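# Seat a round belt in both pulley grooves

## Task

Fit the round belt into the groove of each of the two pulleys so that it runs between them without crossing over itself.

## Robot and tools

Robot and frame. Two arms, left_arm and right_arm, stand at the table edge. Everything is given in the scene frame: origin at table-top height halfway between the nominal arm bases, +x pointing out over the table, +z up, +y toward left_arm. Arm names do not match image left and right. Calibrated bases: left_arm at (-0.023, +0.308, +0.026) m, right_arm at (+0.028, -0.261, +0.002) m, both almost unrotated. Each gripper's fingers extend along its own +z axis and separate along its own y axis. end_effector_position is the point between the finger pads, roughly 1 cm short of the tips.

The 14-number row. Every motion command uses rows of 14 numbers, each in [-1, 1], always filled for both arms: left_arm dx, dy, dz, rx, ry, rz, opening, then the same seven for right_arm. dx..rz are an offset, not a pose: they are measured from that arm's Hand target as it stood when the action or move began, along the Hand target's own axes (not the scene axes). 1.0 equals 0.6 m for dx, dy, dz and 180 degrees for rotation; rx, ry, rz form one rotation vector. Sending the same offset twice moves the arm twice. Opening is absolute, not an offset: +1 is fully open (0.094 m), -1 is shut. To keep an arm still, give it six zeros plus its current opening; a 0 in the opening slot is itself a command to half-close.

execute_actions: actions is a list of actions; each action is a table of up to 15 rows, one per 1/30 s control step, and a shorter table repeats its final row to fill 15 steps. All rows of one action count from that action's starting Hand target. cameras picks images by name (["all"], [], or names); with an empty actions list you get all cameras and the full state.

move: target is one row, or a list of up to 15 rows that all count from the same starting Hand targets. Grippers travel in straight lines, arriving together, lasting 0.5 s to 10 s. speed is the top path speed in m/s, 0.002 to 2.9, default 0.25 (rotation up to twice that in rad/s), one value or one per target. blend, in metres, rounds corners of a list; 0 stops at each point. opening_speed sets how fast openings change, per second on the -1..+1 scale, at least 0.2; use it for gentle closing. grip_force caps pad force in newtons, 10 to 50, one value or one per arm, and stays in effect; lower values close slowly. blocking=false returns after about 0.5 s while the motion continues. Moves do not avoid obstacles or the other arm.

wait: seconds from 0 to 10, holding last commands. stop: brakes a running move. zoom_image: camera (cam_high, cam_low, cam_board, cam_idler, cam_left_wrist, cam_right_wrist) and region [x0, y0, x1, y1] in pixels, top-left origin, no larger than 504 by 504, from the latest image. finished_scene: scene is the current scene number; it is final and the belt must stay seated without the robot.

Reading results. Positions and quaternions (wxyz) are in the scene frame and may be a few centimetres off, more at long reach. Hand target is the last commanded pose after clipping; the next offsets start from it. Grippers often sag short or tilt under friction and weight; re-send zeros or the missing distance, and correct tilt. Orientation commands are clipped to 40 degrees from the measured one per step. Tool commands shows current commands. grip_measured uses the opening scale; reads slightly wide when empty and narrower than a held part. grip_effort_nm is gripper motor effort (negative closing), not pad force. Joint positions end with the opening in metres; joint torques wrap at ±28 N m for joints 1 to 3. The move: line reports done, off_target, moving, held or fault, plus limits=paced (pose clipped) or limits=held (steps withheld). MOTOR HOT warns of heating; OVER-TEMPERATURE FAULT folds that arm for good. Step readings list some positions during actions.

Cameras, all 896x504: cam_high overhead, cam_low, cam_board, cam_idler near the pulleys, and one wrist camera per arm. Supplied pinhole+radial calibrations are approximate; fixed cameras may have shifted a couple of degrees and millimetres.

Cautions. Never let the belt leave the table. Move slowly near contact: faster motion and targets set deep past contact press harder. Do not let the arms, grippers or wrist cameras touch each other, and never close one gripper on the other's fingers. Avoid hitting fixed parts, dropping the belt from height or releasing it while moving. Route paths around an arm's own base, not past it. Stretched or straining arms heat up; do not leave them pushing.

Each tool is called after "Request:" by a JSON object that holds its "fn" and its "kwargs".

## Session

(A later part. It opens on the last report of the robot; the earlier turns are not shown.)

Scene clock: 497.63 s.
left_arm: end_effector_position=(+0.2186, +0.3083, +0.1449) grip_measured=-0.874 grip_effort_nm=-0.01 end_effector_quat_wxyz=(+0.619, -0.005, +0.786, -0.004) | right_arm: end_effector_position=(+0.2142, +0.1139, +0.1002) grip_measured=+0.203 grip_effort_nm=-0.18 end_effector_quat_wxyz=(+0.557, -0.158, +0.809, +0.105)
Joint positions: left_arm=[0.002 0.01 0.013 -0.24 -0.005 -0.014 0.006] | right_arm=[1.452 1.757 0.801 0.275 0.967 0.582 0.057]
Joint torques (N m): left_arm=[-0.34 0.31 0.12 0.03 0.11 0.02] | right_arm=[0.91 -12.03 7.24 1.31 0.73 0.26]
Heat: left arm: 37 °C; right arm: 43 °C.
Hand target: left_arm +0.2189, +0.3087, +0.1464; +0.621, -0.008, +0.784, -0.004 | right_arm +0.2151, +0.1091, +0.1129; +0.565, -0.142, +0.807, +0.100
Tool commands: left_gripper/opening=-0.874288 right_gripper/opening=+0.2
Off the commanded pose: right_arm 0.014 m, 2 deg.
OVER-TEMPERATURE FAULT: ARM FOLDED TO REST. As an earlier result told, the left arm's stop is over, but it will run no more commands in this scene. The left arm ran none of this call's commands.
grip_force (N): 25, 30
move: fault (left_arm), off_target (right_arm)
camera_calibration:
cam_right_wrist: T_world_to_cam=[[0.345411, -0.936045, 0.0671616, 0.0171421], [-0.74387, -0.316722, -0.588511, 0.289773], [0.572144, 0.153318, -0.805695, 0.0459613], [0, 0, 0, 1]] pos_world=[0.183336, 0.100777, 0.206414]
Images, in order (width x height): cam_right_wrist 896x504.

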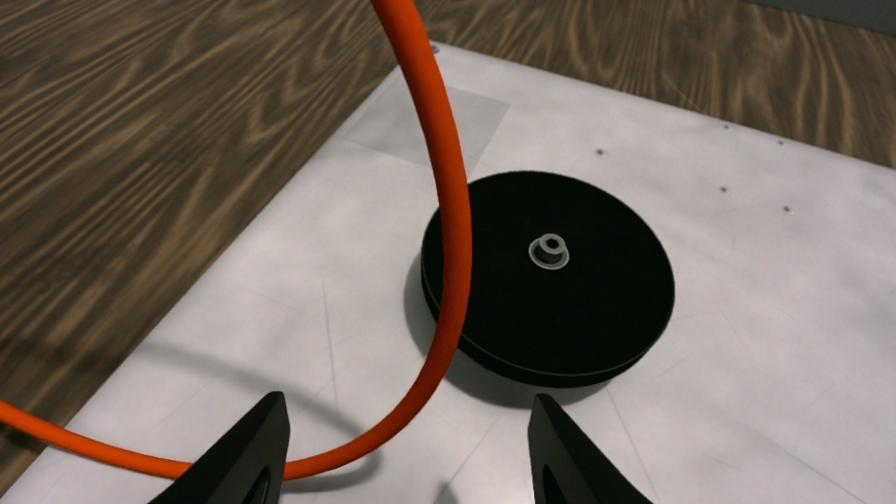

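Request:
{"fn": "move", "kwargs": {"target": [0,0,0,0,0,0,-0.874288, -0.0433,-0.0142,-0.01,0,0,0,0.2], "speed": 0.1, "cameras": ["cam_right_wrist","cam_low"]}}

Scene clock: 507.03 s.
left_arm: end_effector_position=(+0.2186, +0.3083, +0.1449) grip_measured=-0.874 grip_effort_nm=-0.01 end_effector_quat_wxyz=(+0.619, -0.005, +0.786, -0.004) | right_arm: end_effector_position=(+0.2164, +0.1033, +0.1238) grip_measured=+0.203 grip_effort_nm=-0.18 end_effector_quat_wxyz=(+0.558, -0.152, +0.808, +0.106)
Joint positions: left_arm=[0.002 0.01 0.013 -0.24 -0.005 -0.014 0.006] | right_arm=[1.444 1.662 0.801 0.189 0.967 0.582 0.057]
Joint torques (N m): left_arm=[-0.36 0.28 0.16 0 0.1 0.04] | right_arm=[-0.05 -10.86 9.25 1.3 0.56 -0.02]
Heat: left arm: 36 °C; right arm: 42 °C.
Hand target: left_arm +0.2189, +0.3087, +0.1464; +0.621, -0.008, +0.784, -0.004 | right_arm +0.2210, +0.1022, +0.1394; +0.565, -0.142, +0.807, +0.100
Tool commands: left_gripper/opening=-0.874288 right_gripper/opening=+0.2
Off the commanded pose: right_arm 0.016 m, 2 deg.
OVER-TEMPERATURE FAULT: ARM FOLDED TO REST. As an earlier result told, the left arm's stop is over, but it will run no more commands in this scene. The left arm ran none of this call's commands.
grip_force (N): 25, 30
move: fault (left_arm), off_target (right_arm)
camera_calibration:
cam_right_wrist: T_world_to_cam=[[0.337012, -0.939667, 0.0587301, 0.00804314], [-0.745941, -0.304552, -0.592301, 0.301621], [0.574452, 0.155803, -0.803574, 0.0643513], [0, 0, 0, 1]] pos_world=[0.185314, 0.0893908, 0.229889]
Images, in order (width x height): cam_low 896x504, cam_right_wrist 896x504.

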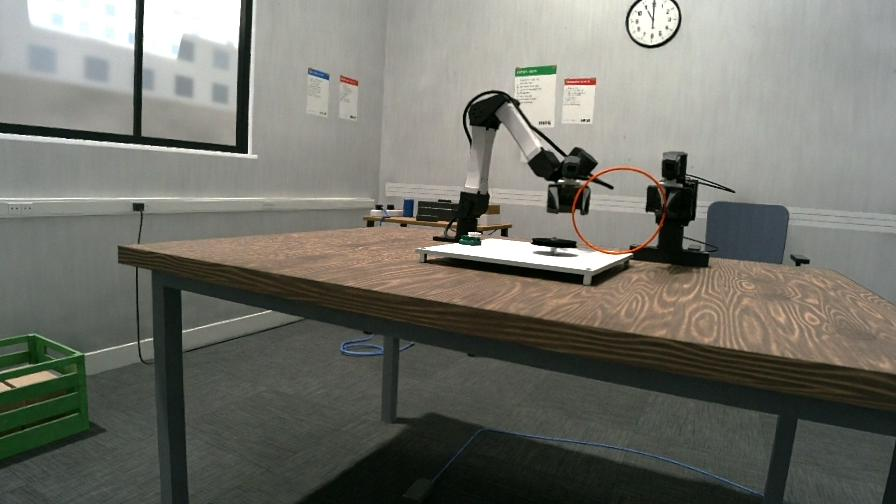

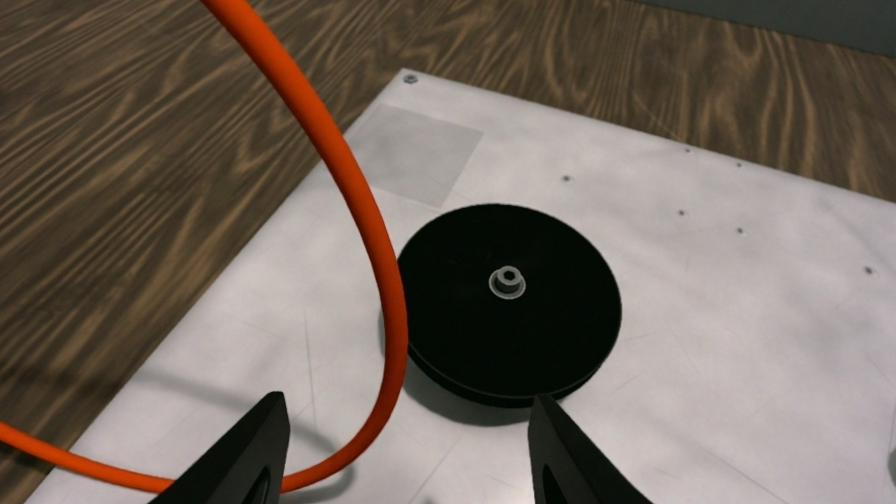

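Request:
{"fn": "move", "kwargs": {"target": [0,0,0,0,0,0,-0.874288, -0.0133,0.0033,0.0167,0,0,0,0.2], "speed": 0.1, "cameras": ["cam_right_wrist","cam_low","cam_board","cam_high"]}}

Request:
{"fn": "zoom_image", "kwargs": {"camera": "cam_board", "region": [460, 40, 800, 260]}}

Request:
{"fn": "zoom_image", "kwargs": {"camera": "cam_high", "region": [180, 80, 380, 280]}}

Scene clock: 521.60 s.
left_arm: end_effector_position=(+0.2186, +0.3083, +0.1449) grip_measured=-0.874 grip_effort_nm=-0.01 end_effector_quat_wxyz=(+0.619, -0.005, +0.786, -0.004) | right_arm: end_effector_position=(+0.2297, +0.1059, +0.1365) grip_measured=+0.203 grip_effort_nm=-0.18 end_effector_quat_wxyz=(+0.566, -0.139, +0.806, +0.104)
Joint positions: left_arm=[0.002 0.01 0.013 -0.24 -0.005 -0.014 0.006] | right_arm=[1.411 1.662 0.838 0.188 0.967 0.557 0.057]
Joint torques (N m): left_arm=[-0.2 0.21 -0.06 0.03 0.09 0.03] | right_arm=[0.21 -9.26 8.95 1.46 0.29 -0.08]
Heat: left arm: 36 °C; right arm: 41 °C.
Hand target: left_arm +0.2189, +0.3087, +0.1464; +0.621, -0.008, +0.784, -0.004 | right_arm +0.2318, +0.1083, +0.1435; +0.565, -0.142, +0.807, +0.100
Tool commands: left_gripper/opening=-0.874288 right_gripper/opening=+0.2
Off the commanded pose: right_arm 0.008 m, 1 deg.
OVER-TEMPERATURE FAULT: ARM FOLDED TO REST. As an earlier result told, the left arm's stop is over, but it will run no more commands in this scene. The left arm ran none of this call's commands.
grip_force (N): 25, 30
move: fault (left_arm)
camera_calibration:
cam_right_wrist: T_world_to_cam=[[0.313393, -0.948315, 0.0498412, 0.0128952], [-0.745136, -0.278106, -0.606159, 0.318764], [0.588691, 0.152828, -0.79378, 0.0622608], [0, 0, 0, 1]] pos_world=[0.196829, 0.0913638, 0.242]
Images, in order (width x height): cam_high 896x504, cam_low 896x504, cam_board 896x504, cam_right_wrist 896x504.

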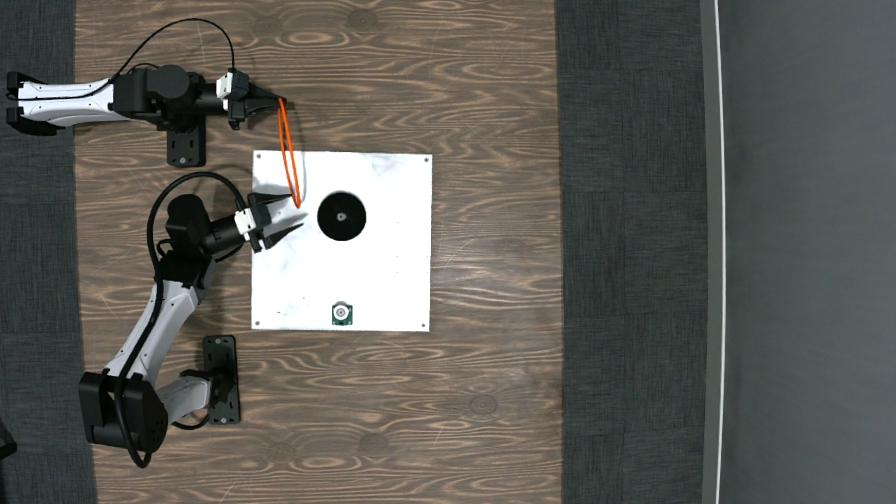

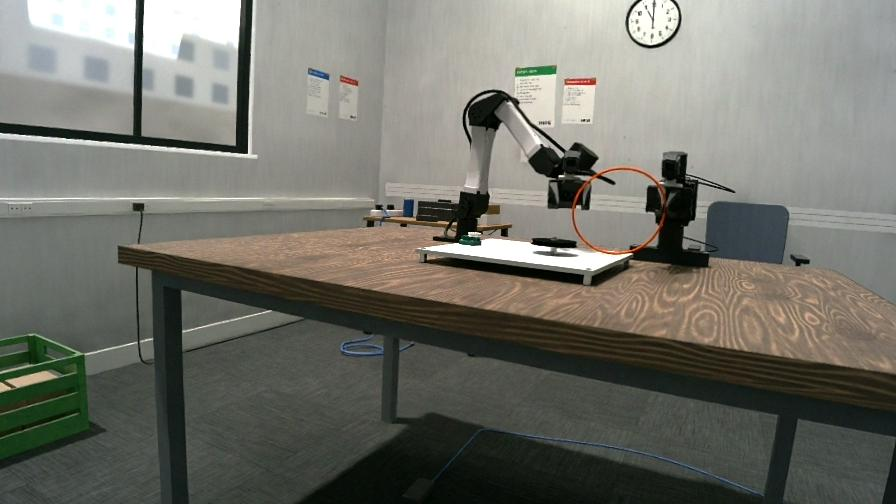

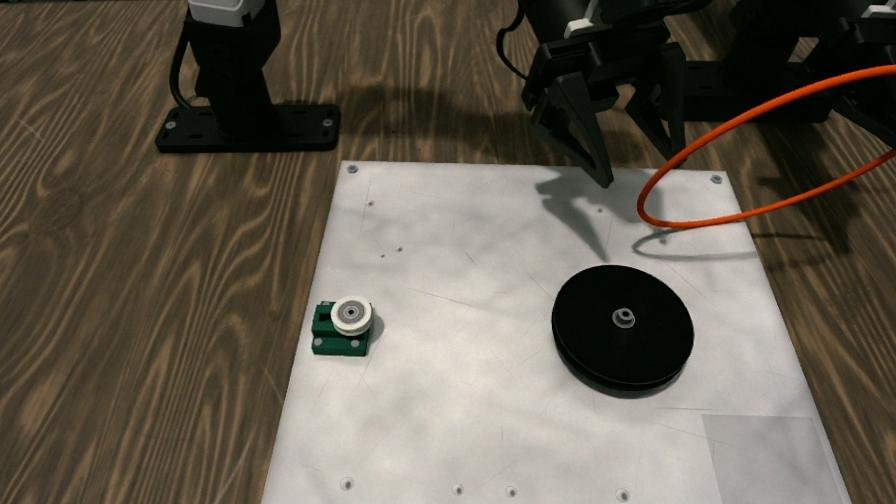

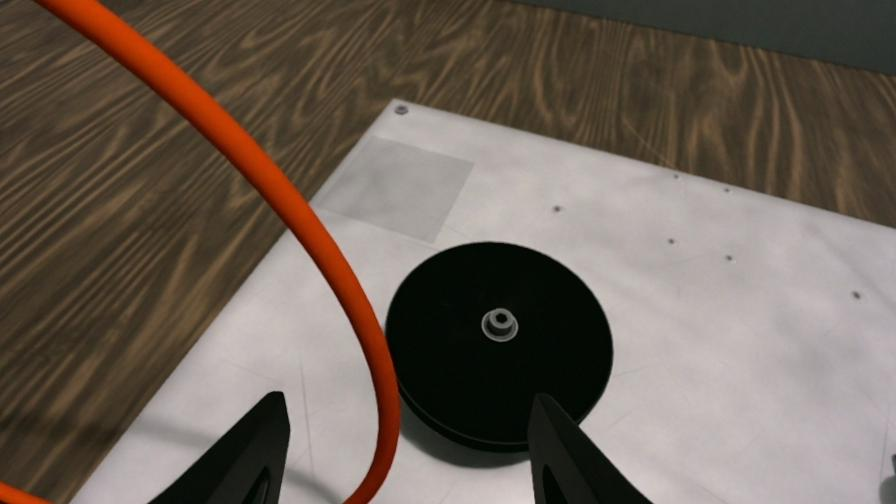

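Scaled by 1.482 from the camera's 896x504 image, which has a finer 1280x720 frame.

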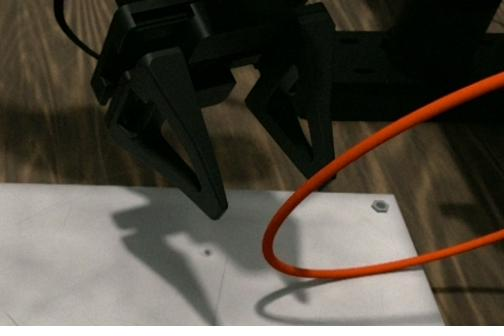

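Scaled by 2.520 from the camera's 896x504 image, which has a finer 1280x720 frame.

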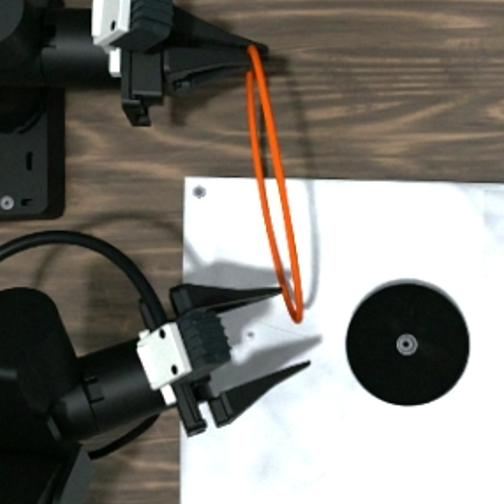

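Request:
{"fn": "move", "kwargs": {"target": [0,0,0,0,0,0,-0.874288, 0,0.002,0.0167,0,0,0,0.2], "speed": 0.08, "cameras": ["cam_right_wrist","cam_high"]}}

Request:
{"fn": "zoom_image", "kwargs": {"camera": "cam_high", "region": [180, 80, 380, 280]}}

Scene clock: 532.67 s.
left_arm: end_effector_position=(+0.2186, +0.3083, +0.1449) grip_measured=-0.874 grip_effort_nm=-0.01 end_effector_quat_wxyz=(+0.619, -0.005, +0.786, -0.004) | right_arm: end_effector_position=(+0.2384, +0.1039, +0.1404) grip_measured=+0.203 grip_effort_nm=-0.18 end_effector_quat_wxyz=(+0.570, -0.136, +0.805, +0.096)
Joint positions: left_arm=[0.002 0.01 0.013 -0.24 -0.005 -0.014 0.006] | right_arm=[1.388 1.662 0.849 0.188 0.967 0.536 0.057]
Joint torques (N m): left_arm=[-0.2 0.17 0.05 0.02 0.1 0.06] | right_arm=[-0.09 -6.53 9.01 1.81 0.09 -0.09]
Heat: left arm: 36 °C; right arm: 41 °C.
Hand target: left_arm +0.2189, +0.3087, +0.1464; +0.621, -0.008, +0.784, -0.004 | right_arm +0.2401, +0.1127, +0.1401; +0.565, -0.142, +0.807, +0.100
Tool commands: left_gripper/opening=-0.874288 right_gripper/opening=+0.2
Off the commanded pose: right_arm 0.009 m, 1 deg.
OVER-TEMPERATURE FAULT: ARM FOLDED TO REST. As an earlier result told, the left arm's stop is over, but it will run no more commands in this scene. The left arm ran none of this call's commands.
grip_force (N): 25, 30
move: fault (left_arm)
camera_calibration:
cam_right_wrist: T_world_to_cam=[[0.29837, -0.952549, 0.0602123, 0.0105811], [-0.744097, -0.271657, -0.610346, 0.326651], [0.597742, 0.137305, -0.789843, 0.0594347], [0, 0, 0, 1]] pos_world=[0.204376, 0.0906553, 0.245677]
Images, in order (width x height): cam_high 896x504, cam_right_wrist 896x504.

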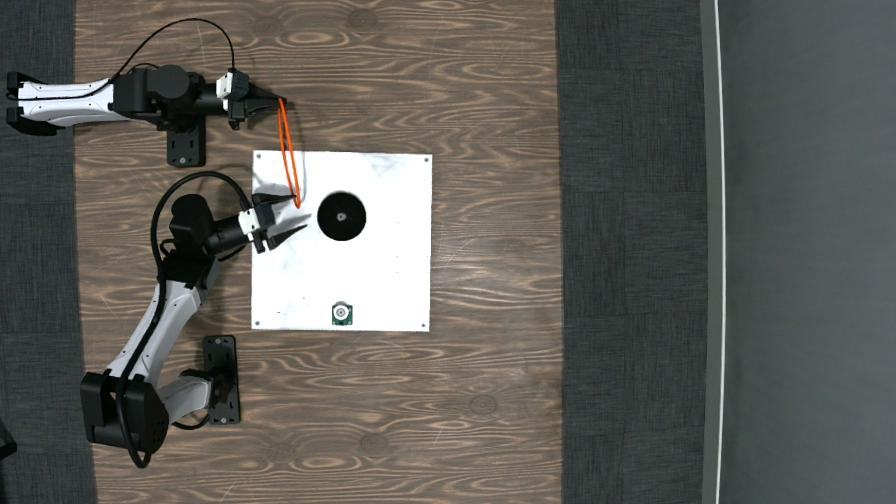

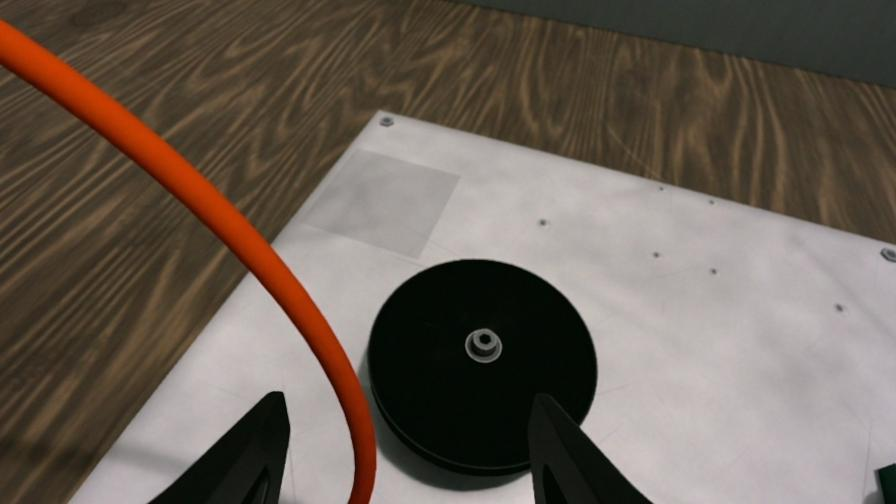

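Scaled by 2.520 from the camera's 896x504 image, which has a finer 1280x720 frame.

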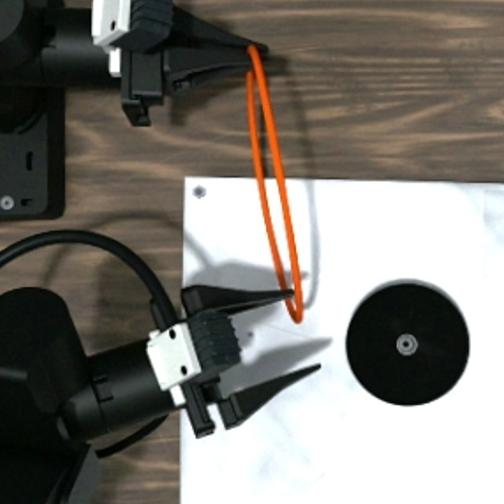

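Request:
{"fn": "move", "kwargs": {"target": [[0,0,0,0,0,0,-0.874288, 0.013,0.03,0,0,0,0,0.2],[0,0,0,0,0,0,-0.874288, 0.013,0.03,0,0,0,0,-1]], "speed": 0.08, "opening_speed": 0.5, "cameras": ["cam_right_wrist","cam_high"]}}

Request:
{"fn": "zoom_image", "kwargs": {"camera": "cam_high", "region": [180, 80, 380, 280]}}

Scene clock: 546.00 s.
left_arm: end_effector_position=(+0.2186, +0.3086, +0.1449) grip_measured=-0.874 grip_effort_nm=-0.01 end_effector_quat_wxyz=(+0.619, -0.006, +0.786, -0.003) | right_arm: end_effector_position=(+0.2322, +0.1224, +0.1319) grip_measured=-0.899 grip_effort_nm=-0.69 end_effector_quat_wxyz=(+0.566, -0.148, +0.805, +0.097)
Joint positions: left_arm=[0.002 0.01 0.013 -0.24 -0.006 -0.014 0.006] | right_arm=[1.411 1.731 0.901 0.188 0.967 0.539 0.005]
Joint torques (N m): left_arm=[-0.17 -0.03 0.09 0.01 0.1 -0.01] | right_arm=[0.91 -7.43 9.01 1.66 0.37 0.26]
Heat: left arm: 35 °C; right arm: 42 °C.
Hand target: left_arm +0.2189, +0.3087, +0.1464; +0.621, -0.008, +0.784, -0.004 | right_arm +0.2316, +0.1286, +0.1328; +0.565, -0.142, +0.807, +0.100
Tool commands: left_gripper/opening=-0.874289 right_gripper/opening=-1.0
Off the commanded pose: right_arm 0.006 m, 1 deg.
OVER-TEMPERATURE FAULT: ARM FOLDED TO REST. As an earlier result told, the left arm's stop is over, but it will run no more commands in this scene. The left arm ran none of this call's commands.
grip_force (N): 25, 30
move: fault (left_arm)
camera_calibration:
cam_right_wrist: T_world_to_cam=[[0.318992, -0.944956, 0.072813, 0.0232829], [-0.740381, -0.29642, -0.6033, 0.323215], [0.591676, 0.138539, -0.794183, 0.0556838], [0, 0, 0, 1]] pos_world=[0.198929, 0.110094, 0.237524]
Images, in order (width x height): cam_high 896x504, cam_right_wrist 896x504.

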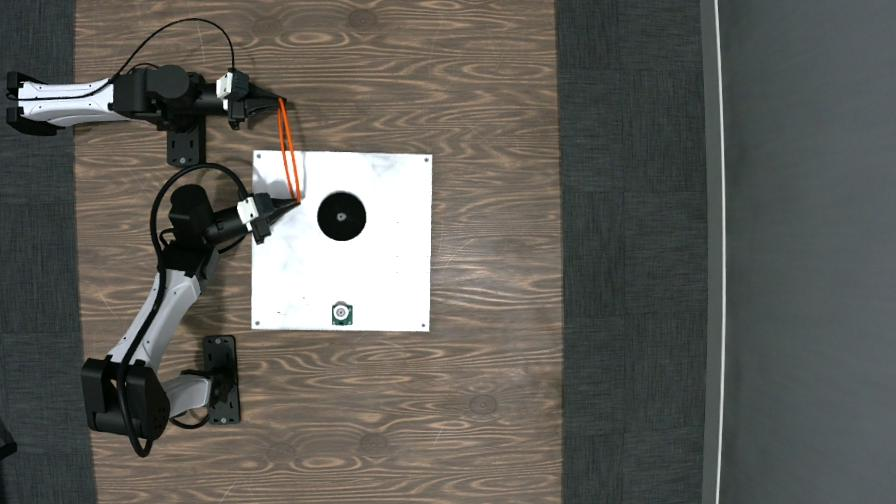

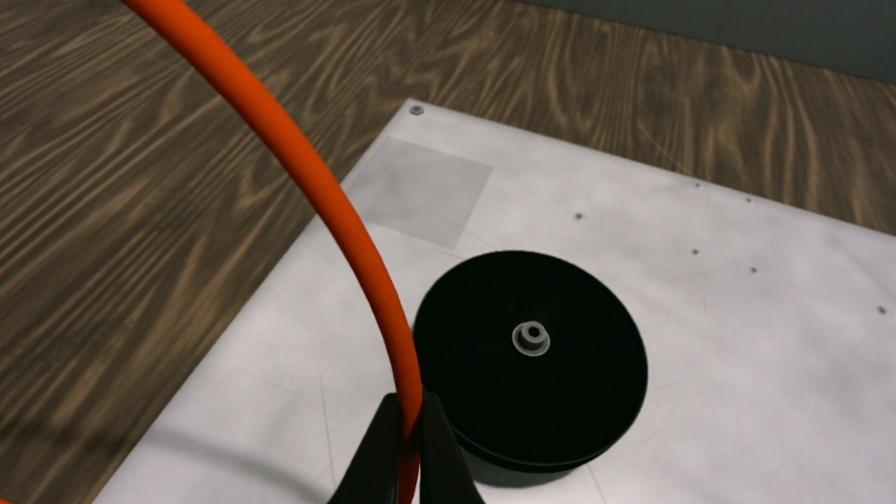

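Scaled by 2.520 from the camera's 896x504 image, which has a finer 1280x720 frame.

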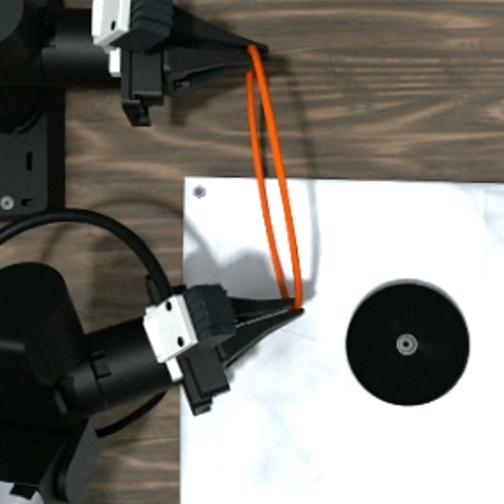

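Request:
{"fn": "move", "kwargs": {"target": [[0,0,0,0,0,0,-0.874288, -0.0433,-0.0172,0.0947,-0.1149,0.0001,-0.0419,-1],[0,0,0,0,0,0,-0.874288, -0.093,0.0093,0.2065,-0.2351,0.0003,-0.0857,-1]], "speed": 0.08, "blend": [0.02,0], "cameras": ["cam_low","cam_right_wrist","cam_high","cam_left_wrist"]}}

Request:
{"fn": "zoom_image", "kwargs": {"camera": "cam_high", "region": [180, 60, 430, 260]}}

Scene clock: 575.90 s.
left_arm: end_effector_position=(+0.2186, +0.3086, +0.1449) grip_measured=-0.874 grip_effort_nm=-0.01 end_effector_quat_wxyz=(+0.619, -0.009, +0.786, -0.005) | right_arm: end_effector_position=(+0.3543, +0.1753, +0.1440) grip_measured=-0.899 grip_effort_nm=-0.69 end_effector_quat_wxyz=(+0.490, -0.430, +0.695, +0.303)
Joint positions: left_arm=[0.002 0.01 0.013 -0.24 -0.006 -0.022 0.006] | right_arm=[0.846 1.894 1.079 0.461 -0.241 -0.089 0.005]
Joint torques (N m): left_arm=[-0.32 0.17 -0.13 -0.05 0.1 0.02] | right_arm=[-0.17 -9.29 9.63 2.2 -0.3 -0.11]
Heat: left arm: 34 °C; right arm: 43 °C.
Hand target: left_arm +0.2189, +0.3087, +0.1464; +0.621, -0.008, +0.784, -0.004 | right_arm +0.3569, +0.1802, +0.1429; +0.484, -0.440, +0.691, +0.309
Tool commands: left_gripper/opening=-0.874289 right_gripper/opening=-1.0
Off the commanded pose: right_arm 0.006 m, 2 deg.
OVER-TEMPERATURE FAULT: ARM FOLDED TO REST. As an earlier result told, the left arm's stop is over, but it will run no more commands in this scene. The left arm ran none of this call's commands.
grip_force (N): 25, 30
move: fault (left_arm)
camera_calibration:
cam_left_wrist: T_world_to_cam=[[-0.0299075, -0.995918, 0.0851622, 0.29272], [-0.705012, -0.0393791, -0.708101, 0.309634], [0.708564, -0.0812179, -0.700957, 0.0690915], [0, 0, 0, 1]] pos_world=[0.178094, 0.309329, 0.242754]
cam_right_wrist: T_world_to_cam=[[0.879499, -0.471966, 0.0610678, -0.246358], [-0.342936, -0.717502, -0.606288, 0.370029], [0.329964, 0.512288, -0.792897, 0.012756], [0, 0, 0, 1]] pos_world=[0.339359, 0.142689, 0.249503]
Images, in order (width x height): cam_high 896x504, cam_low 896x504, cam_left_wrist 896x504, cam_right_wrist 896x504.

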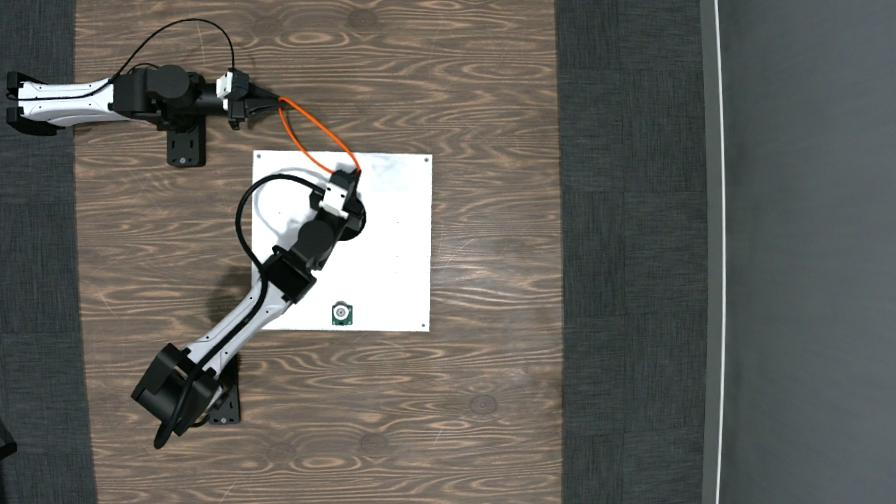

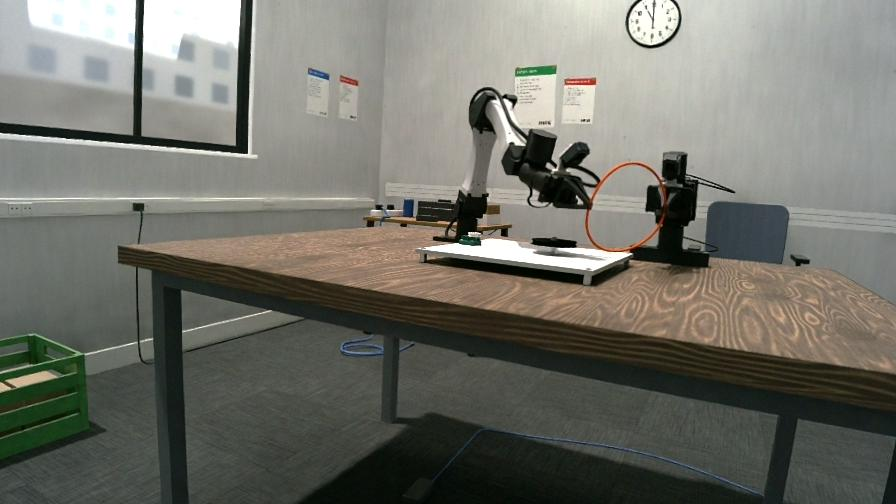

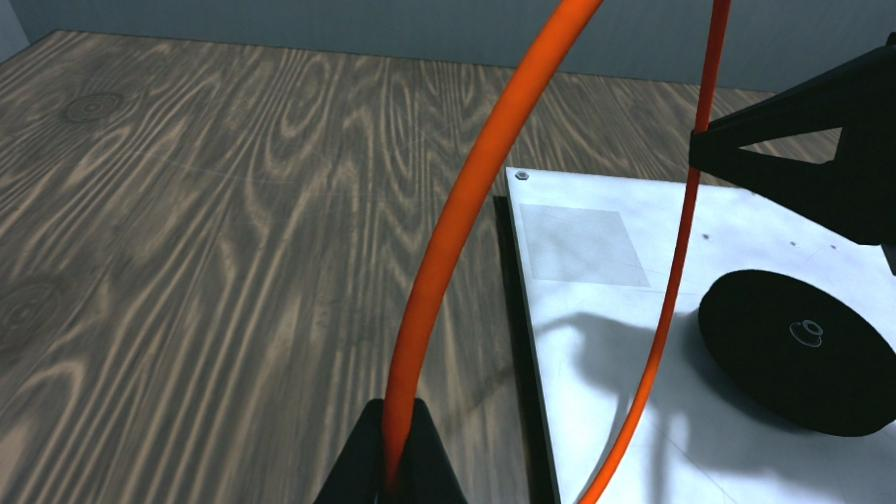

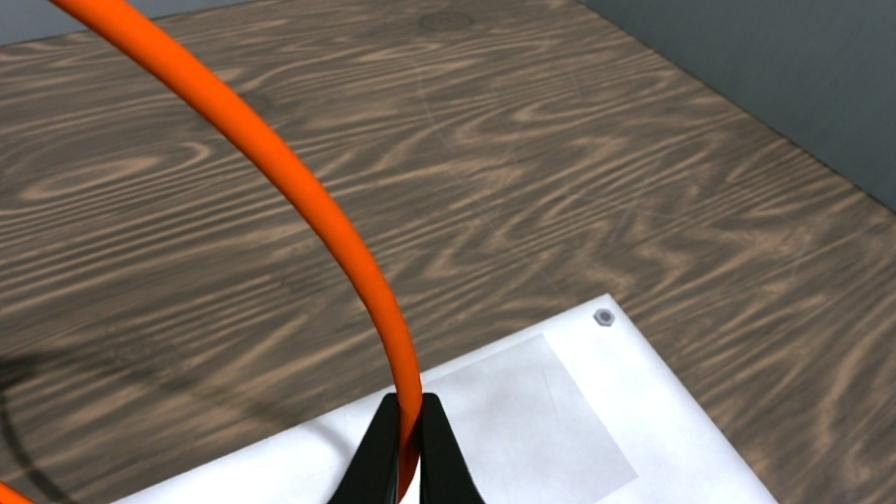

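Scaled by 2.016 from the camera's 896x504 image, which has a finer 1280x720 frame.

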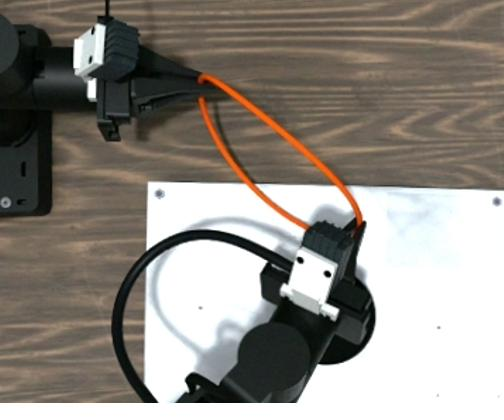

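Request:
{"fn": "move", "kwargs": {"target": [0,0,0,0,0,0,-0.874288, -0.0138,-0.0962,-0.0355,0,0,0,-1], "speed": 0.05, "cameras": ["cam_low","cam_right_wrist","cam_high","cam_left_wrist"]}}

Request:
{"fn": "zoom_image", "kwargs": {"camera": "cam_high", "region": [180, 60, 430, 260]}}

Scene clock: 587.17 s.
left_arm: end_effector_position=(+0.2186, +0.3081, +0.1449) grip_measured=-0.871 grip_effort_nm=-0.01 end_effector_quat_wxyz=(+0.619, -0.008, +0.786, -0.007) | right_arm: end_effector_position=(+0.3948, +0.1433, +0.1589) grip_measured=-0.899 grip_effort_nm=-0.69 end_effector_quat_wxyz=(+0.492, -0.439, +0.682, +0.315)
Joint positions: left_arm=[0.002 0.01 0.013 -0.24 -0.003 -0.022 0.006] | right_arm=[0.7 1.894 1.131 0.41 -0.411 -0.148 0.005]
Joint torques (N m): left_arm=[-0.28 0.17 0.02 0 0.08 0.05] | right_arm=[-0.65 -10.93 9.88 1.77 -0.16 -0.1]
Heat: left arm: 34 °C; right arm: 44 °C.
Hand target: left_arm +0.2189, +0.3087, +0.1464; +0.621, -0.008, +0.784, -0.004 | right_arm +0.4021, +0.1403, +0.1580; +0.484, -0.440, +0.691, +0.309
Tool commands: left_gripper/opening=-0.871055 right_gripper/opening=-1.0
Off the commanded pose: right_arm 0.008 m, 2 deg.
OVER-TEMPERATURE FAULT: ARM FOLDED TO REST. As an earlier result told, the left arm's stop is over, but it will run no more commands in this scene. The left arm ran none of this call's commands.
grip_force (N): 25, 30
move: fault (left_arm)
camera_calibration:
cam_left_wrist: T_world_to_cam=[[-0.032814, -0.995763, 0.0859048, 0.292708], [-0.705121, -0.0378497, -0.708077, 0.309164], [0.708328, -0.083808, -0.700891, 0.0698915], [0, 0, 0, 1]] pos_world=[0.178097, 0.309027, 0.242753]
cam_right_wrist: T_world_to_cam=[[0.894051, -0.443633, 0.0621464, -0.307938], [-0.312423, -0.716928, -0.623222, 0.360489], [0.321036, 0.537777, -0.779572, 0.0253901], [0, 0, 0, 1]] pos_world=[0.379786, 0.108179, 0.263595]
Images, in order (width x height): cam_high 896x504, cam_low 896x504, cam_left_wrist 896x504, cam_right_wrist 896x504.

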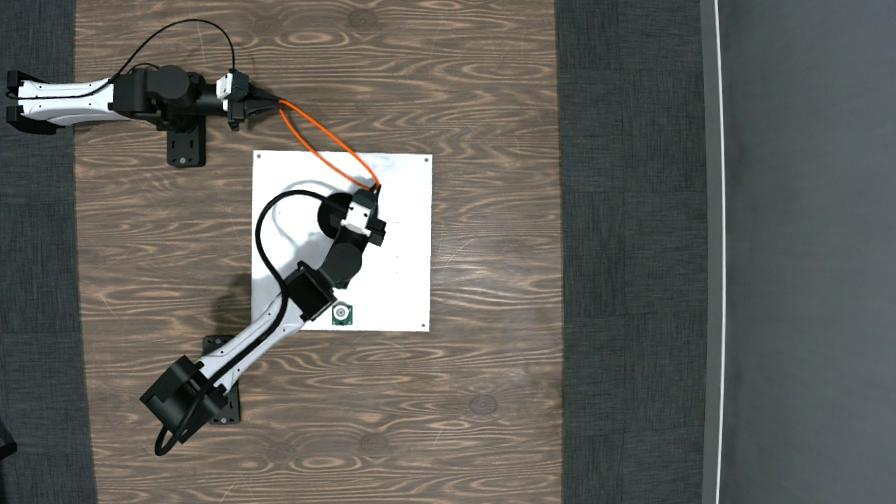

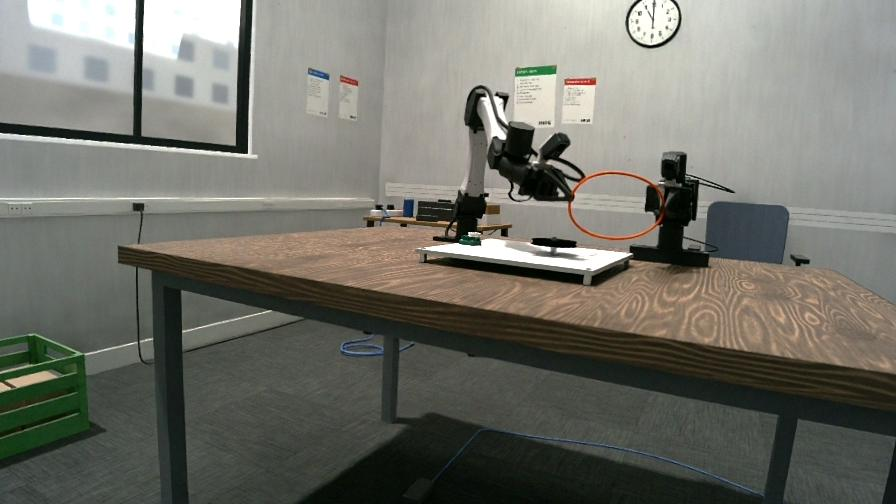

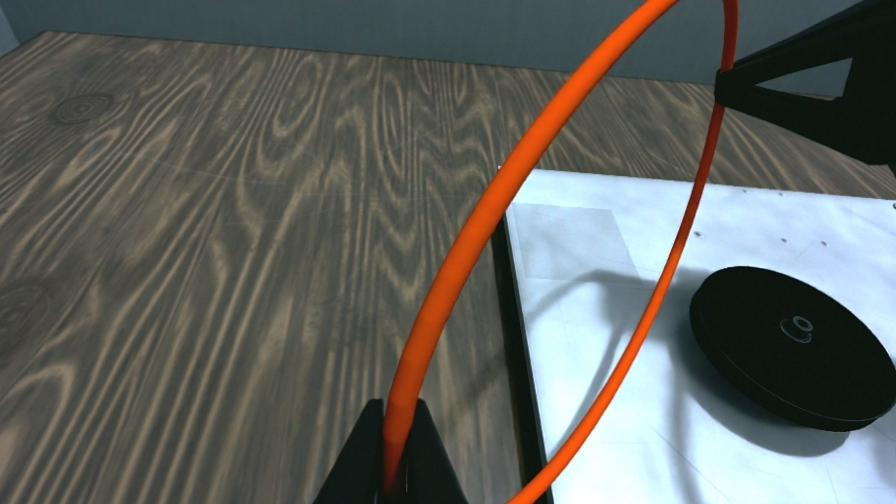

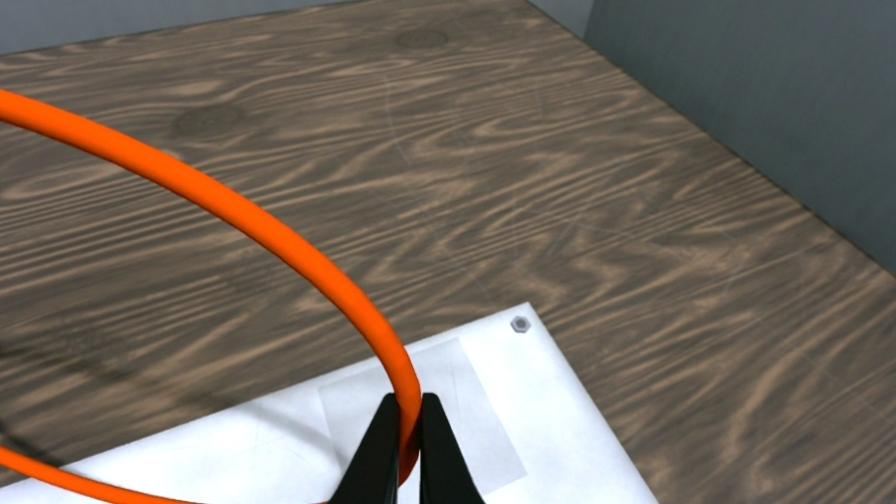

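Scaled by 2.016 from the camera's 896x504 image, which has a finer 1280x720 frame.

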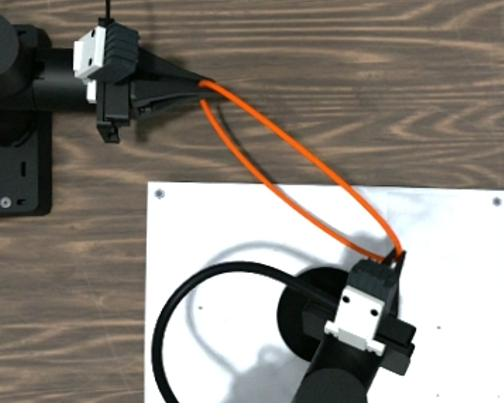

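Request:
{"fn": "move", "kwargs": {"target": [0,0,0,0,0,0,-0.874288, -0.016,-0.0404,0.0828,0,0,0,-1], "speed": 0.06, "cameras": ["cam_low","cam_high","cam_left_wrist"]}}

Request:
{"fn": "zoom_image", "kwargs": {"camera": "cam_high", "region": [180, 60, 430, 260]}}

Scene clock: 602.53 s.
left_arm: end_effector_position=(+0.2186, +0.3081, +0.1449) grip_measured=-0.871 grip_effort_nm=-0.01 end_effector_quat_wxyz=(+0.619, -0.008, +0.786, -0.007) | right_arm: end_effector_position=(+0.4347, +0.1792, +0.1592) grip_measured=-0.899 grip_effort_nm=-0.69 end_effector_quat_wxyz=(+0.495, -0.441, +0.677, +0.319)
Joint positions: left_arm=[0.002 0.01 0.013 -0.24 -0.003 -0.022 0.006] | right_arm=[0.7 2.078 1.393 0.343 -0.42 -0.15 0.005]
Joint torques (N m): left_arm=[-0.08 0.25 0.01 -0.01 0.04 -0.01] | right_arm=[-0.73 -11.32 10.22 1.81 -0.07 -0.08]
Heat: left arm: 34 °C; right arm: 43 °C.
Hand target: left_arm +0.2189, +0.3087, +0.1464; +0.621, -0.008, +0.784, -0.004 | right_arm +0.4452, +0.1754, +0.1501; +0.484, -0.440, +0.691, +0.309
Tool commands: left_gripper/opening=-0.870918 right_gripper/opening=-1.0
Off the commanded pose: right_arm 0.014 m, 2 deg.
OVER-TEMPERATURE FAULT: ARM FOLDED TO REST. As an earlier result told, the left arm's stop is over, but it will run no more commands in this scene. The left arm ran none of this call's commands.
grip_force (N): 25, 30
move: fault (left_arm), off_target (right_arm)
camera_calibration:
cam_left_wrist: T_world_to_cam=[[-0.032814, -0.995763, 0.0859048, 0.292708], [-0.705121, -0.0378497, -0.708077, 0.309164], [0.708328, -0.083808, -0.700891, 0.0698915], [0, 0, 0, 1]] pos_world=[0.178097, 0.309027, 0.242753]
Images, in order (width x height): cam_high 896x504, cam_low 896x504, cam_left_wrist 896x504.

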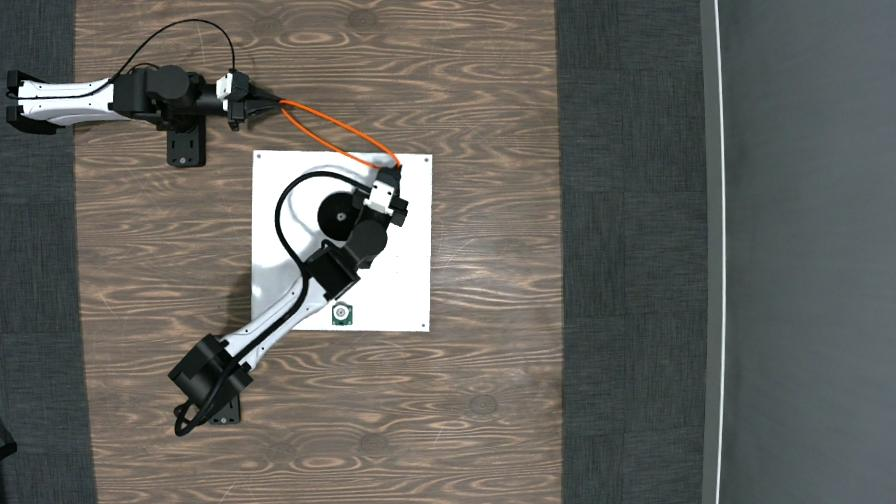

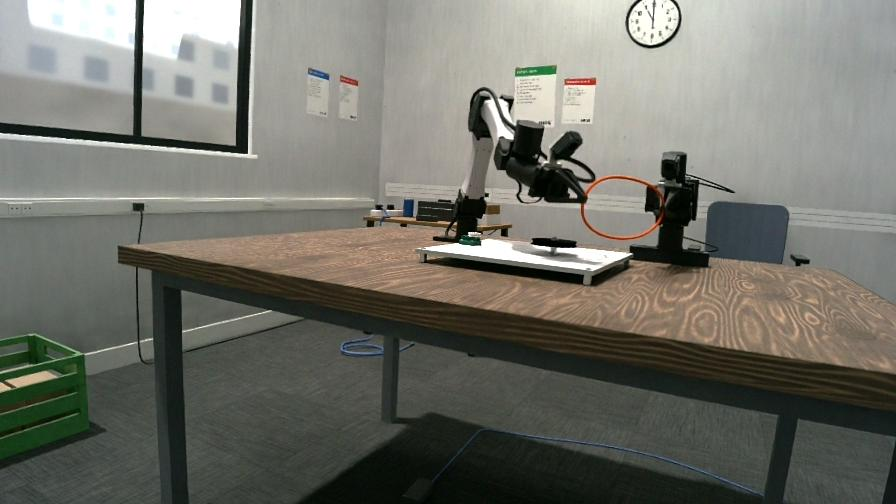

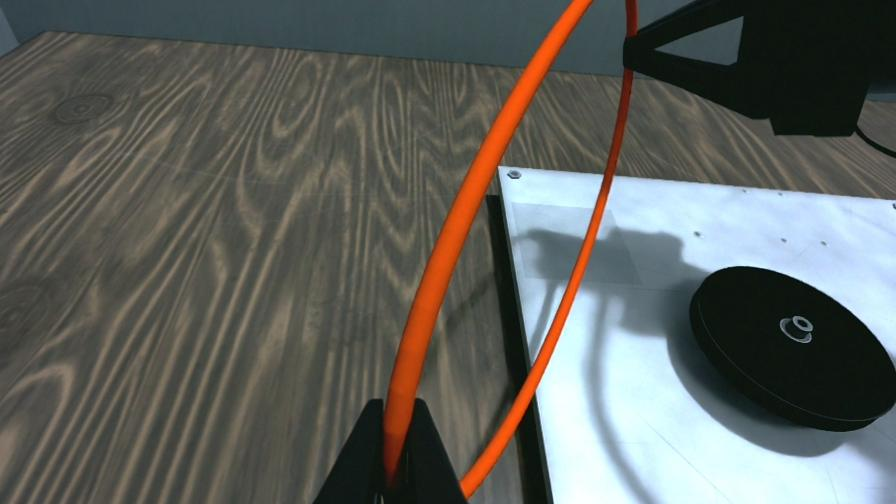

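Scaled by 2.016 from the camera's 896x504 image, which has a finer 1280x720 frame.

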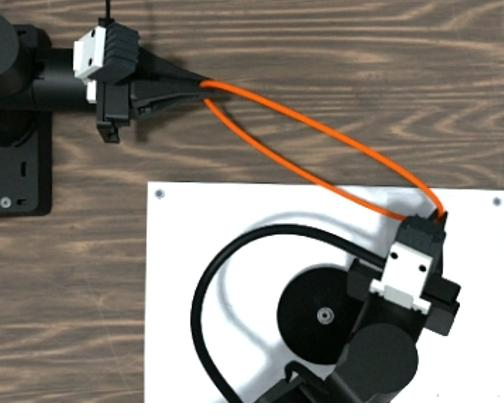

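Request:
{"fn": "move", "kwargs": {"target": [0,0,0,0,0,0,-0.874288, 0.0453,-0.0807,0.0213,0,0,0,-1], "speed": 0.06, "cameras": ["cam_low","cam_high","cam_left_wrist"]}}

Request:
{"fn": "zoom_image", "kwargs": {"camera": "cam_high", "region": [180, 60, 430, 260]}}

Scene clock: 610.80 s.
left_arm: end_effector_position=(+0.2186, +0.3078, +0.1449) grip_measured=-0.870 grip_effort_nm=-0.01 end_effector_quat_wxyz=(+0.619, -0.004, +0.786, -0.005) | right_arm: end_effector_position=(+0.4572, +0.1766, +0.1279) grip_measured=-0.899 grip_effort_nm=-0.69 end_effector_quat_wxyz=(+0.475, -0.463, +0.667, +0.339)
Joint positions: left_arm=[0.002 0.01 0.013 -0.24 -0.002 -0.014 0.006] | right_arm=[0.641 2.204 1.481 0.343 -0.546 -0.191 0.005]
Joint torques (N m): left_arm=[-0.38 0.12 0.2 -0.04 0.11 0.02] | right_arm=[-3.21 -12.07 10.11 1.97 0.32 -0.06]
Heat: left arm: 34 °C; right arm: 43 °C.
Hand target: left_arm +0.2189, +0.3087, +0.1464; +0.621, -0.008, +0.784, -0.004 | right_arm +0.4902, +0.1574, +0.1200; +0.484, -0.440, +0.691, +0.309
Tool commands: left_gripper/opening=-0.870041 right_gripper/opening=-1.0
Off the commanded pose: right_arm 0.039 m, 5 deg.
OVER-TEMPERATURE FAULT: ARM FOLDED TO REST. As an earlier result told, the left arm's stop is over, but it will run no more commands in this scene. The left arm ran none of this call's commands.
grip_force (N): 25, 30
move: fault (left_arm), off_target (right_arm)
camera_calibration:
cam_left_wrist: T_world_to_cam=[[-0.0361575, -0.99623, 0.0788558, 0.294262], [-0.705237, -0.0304702, -0.708317, 0.306941], [0.708049, -0.081223, -0.701477, 0.0692135], [0, 0, 0, 1]] pos_world=[0.178099, 0.308127, 0.242759]
Images, in order (width x height): cam_high 896x504, cam_low 896x504, cam_left_wrist 896x504.

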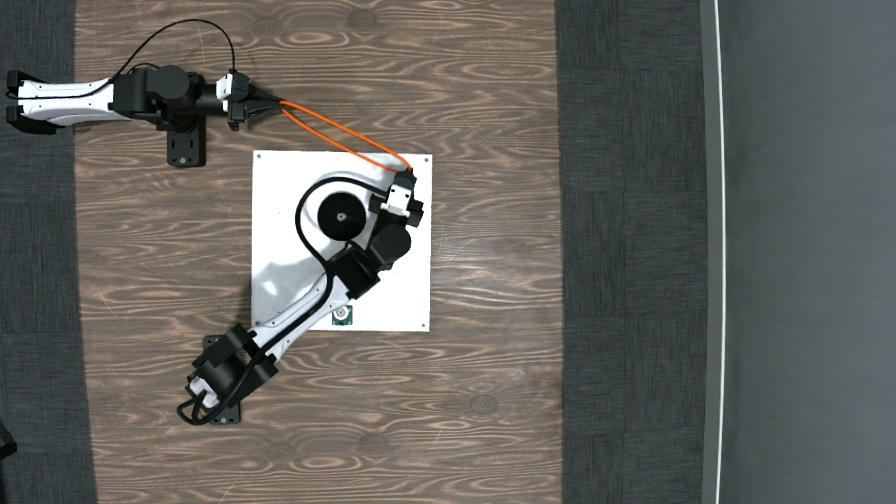

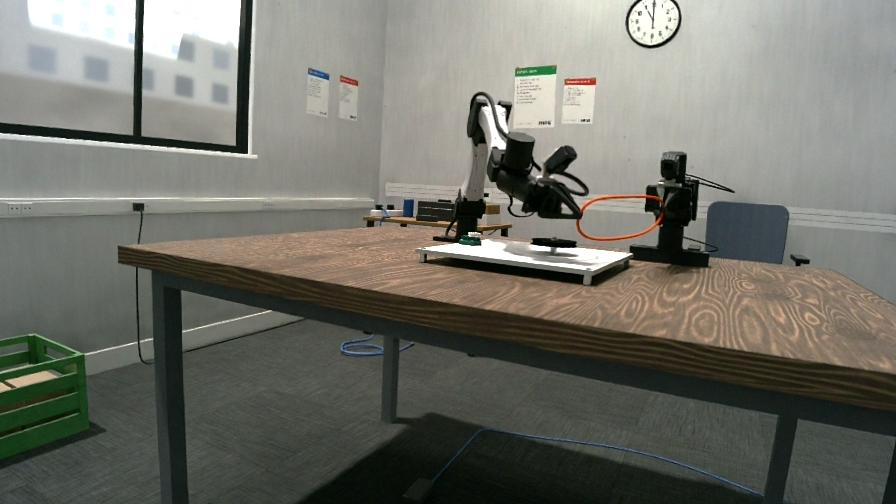

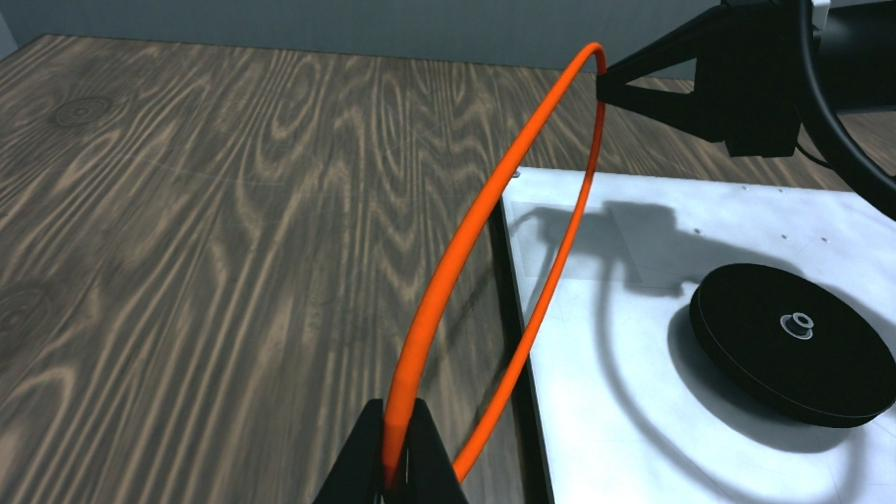

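Scaled by 2.016 from the camera's 896x504 image, which has a finer 1280x720 frame.

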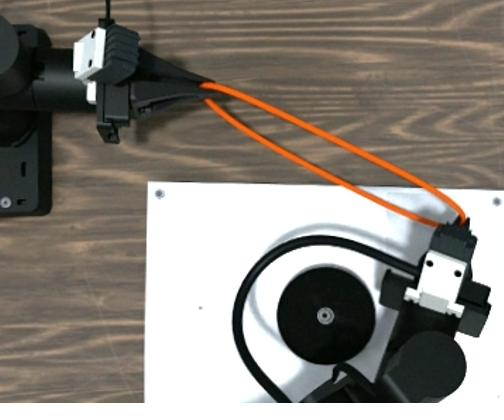

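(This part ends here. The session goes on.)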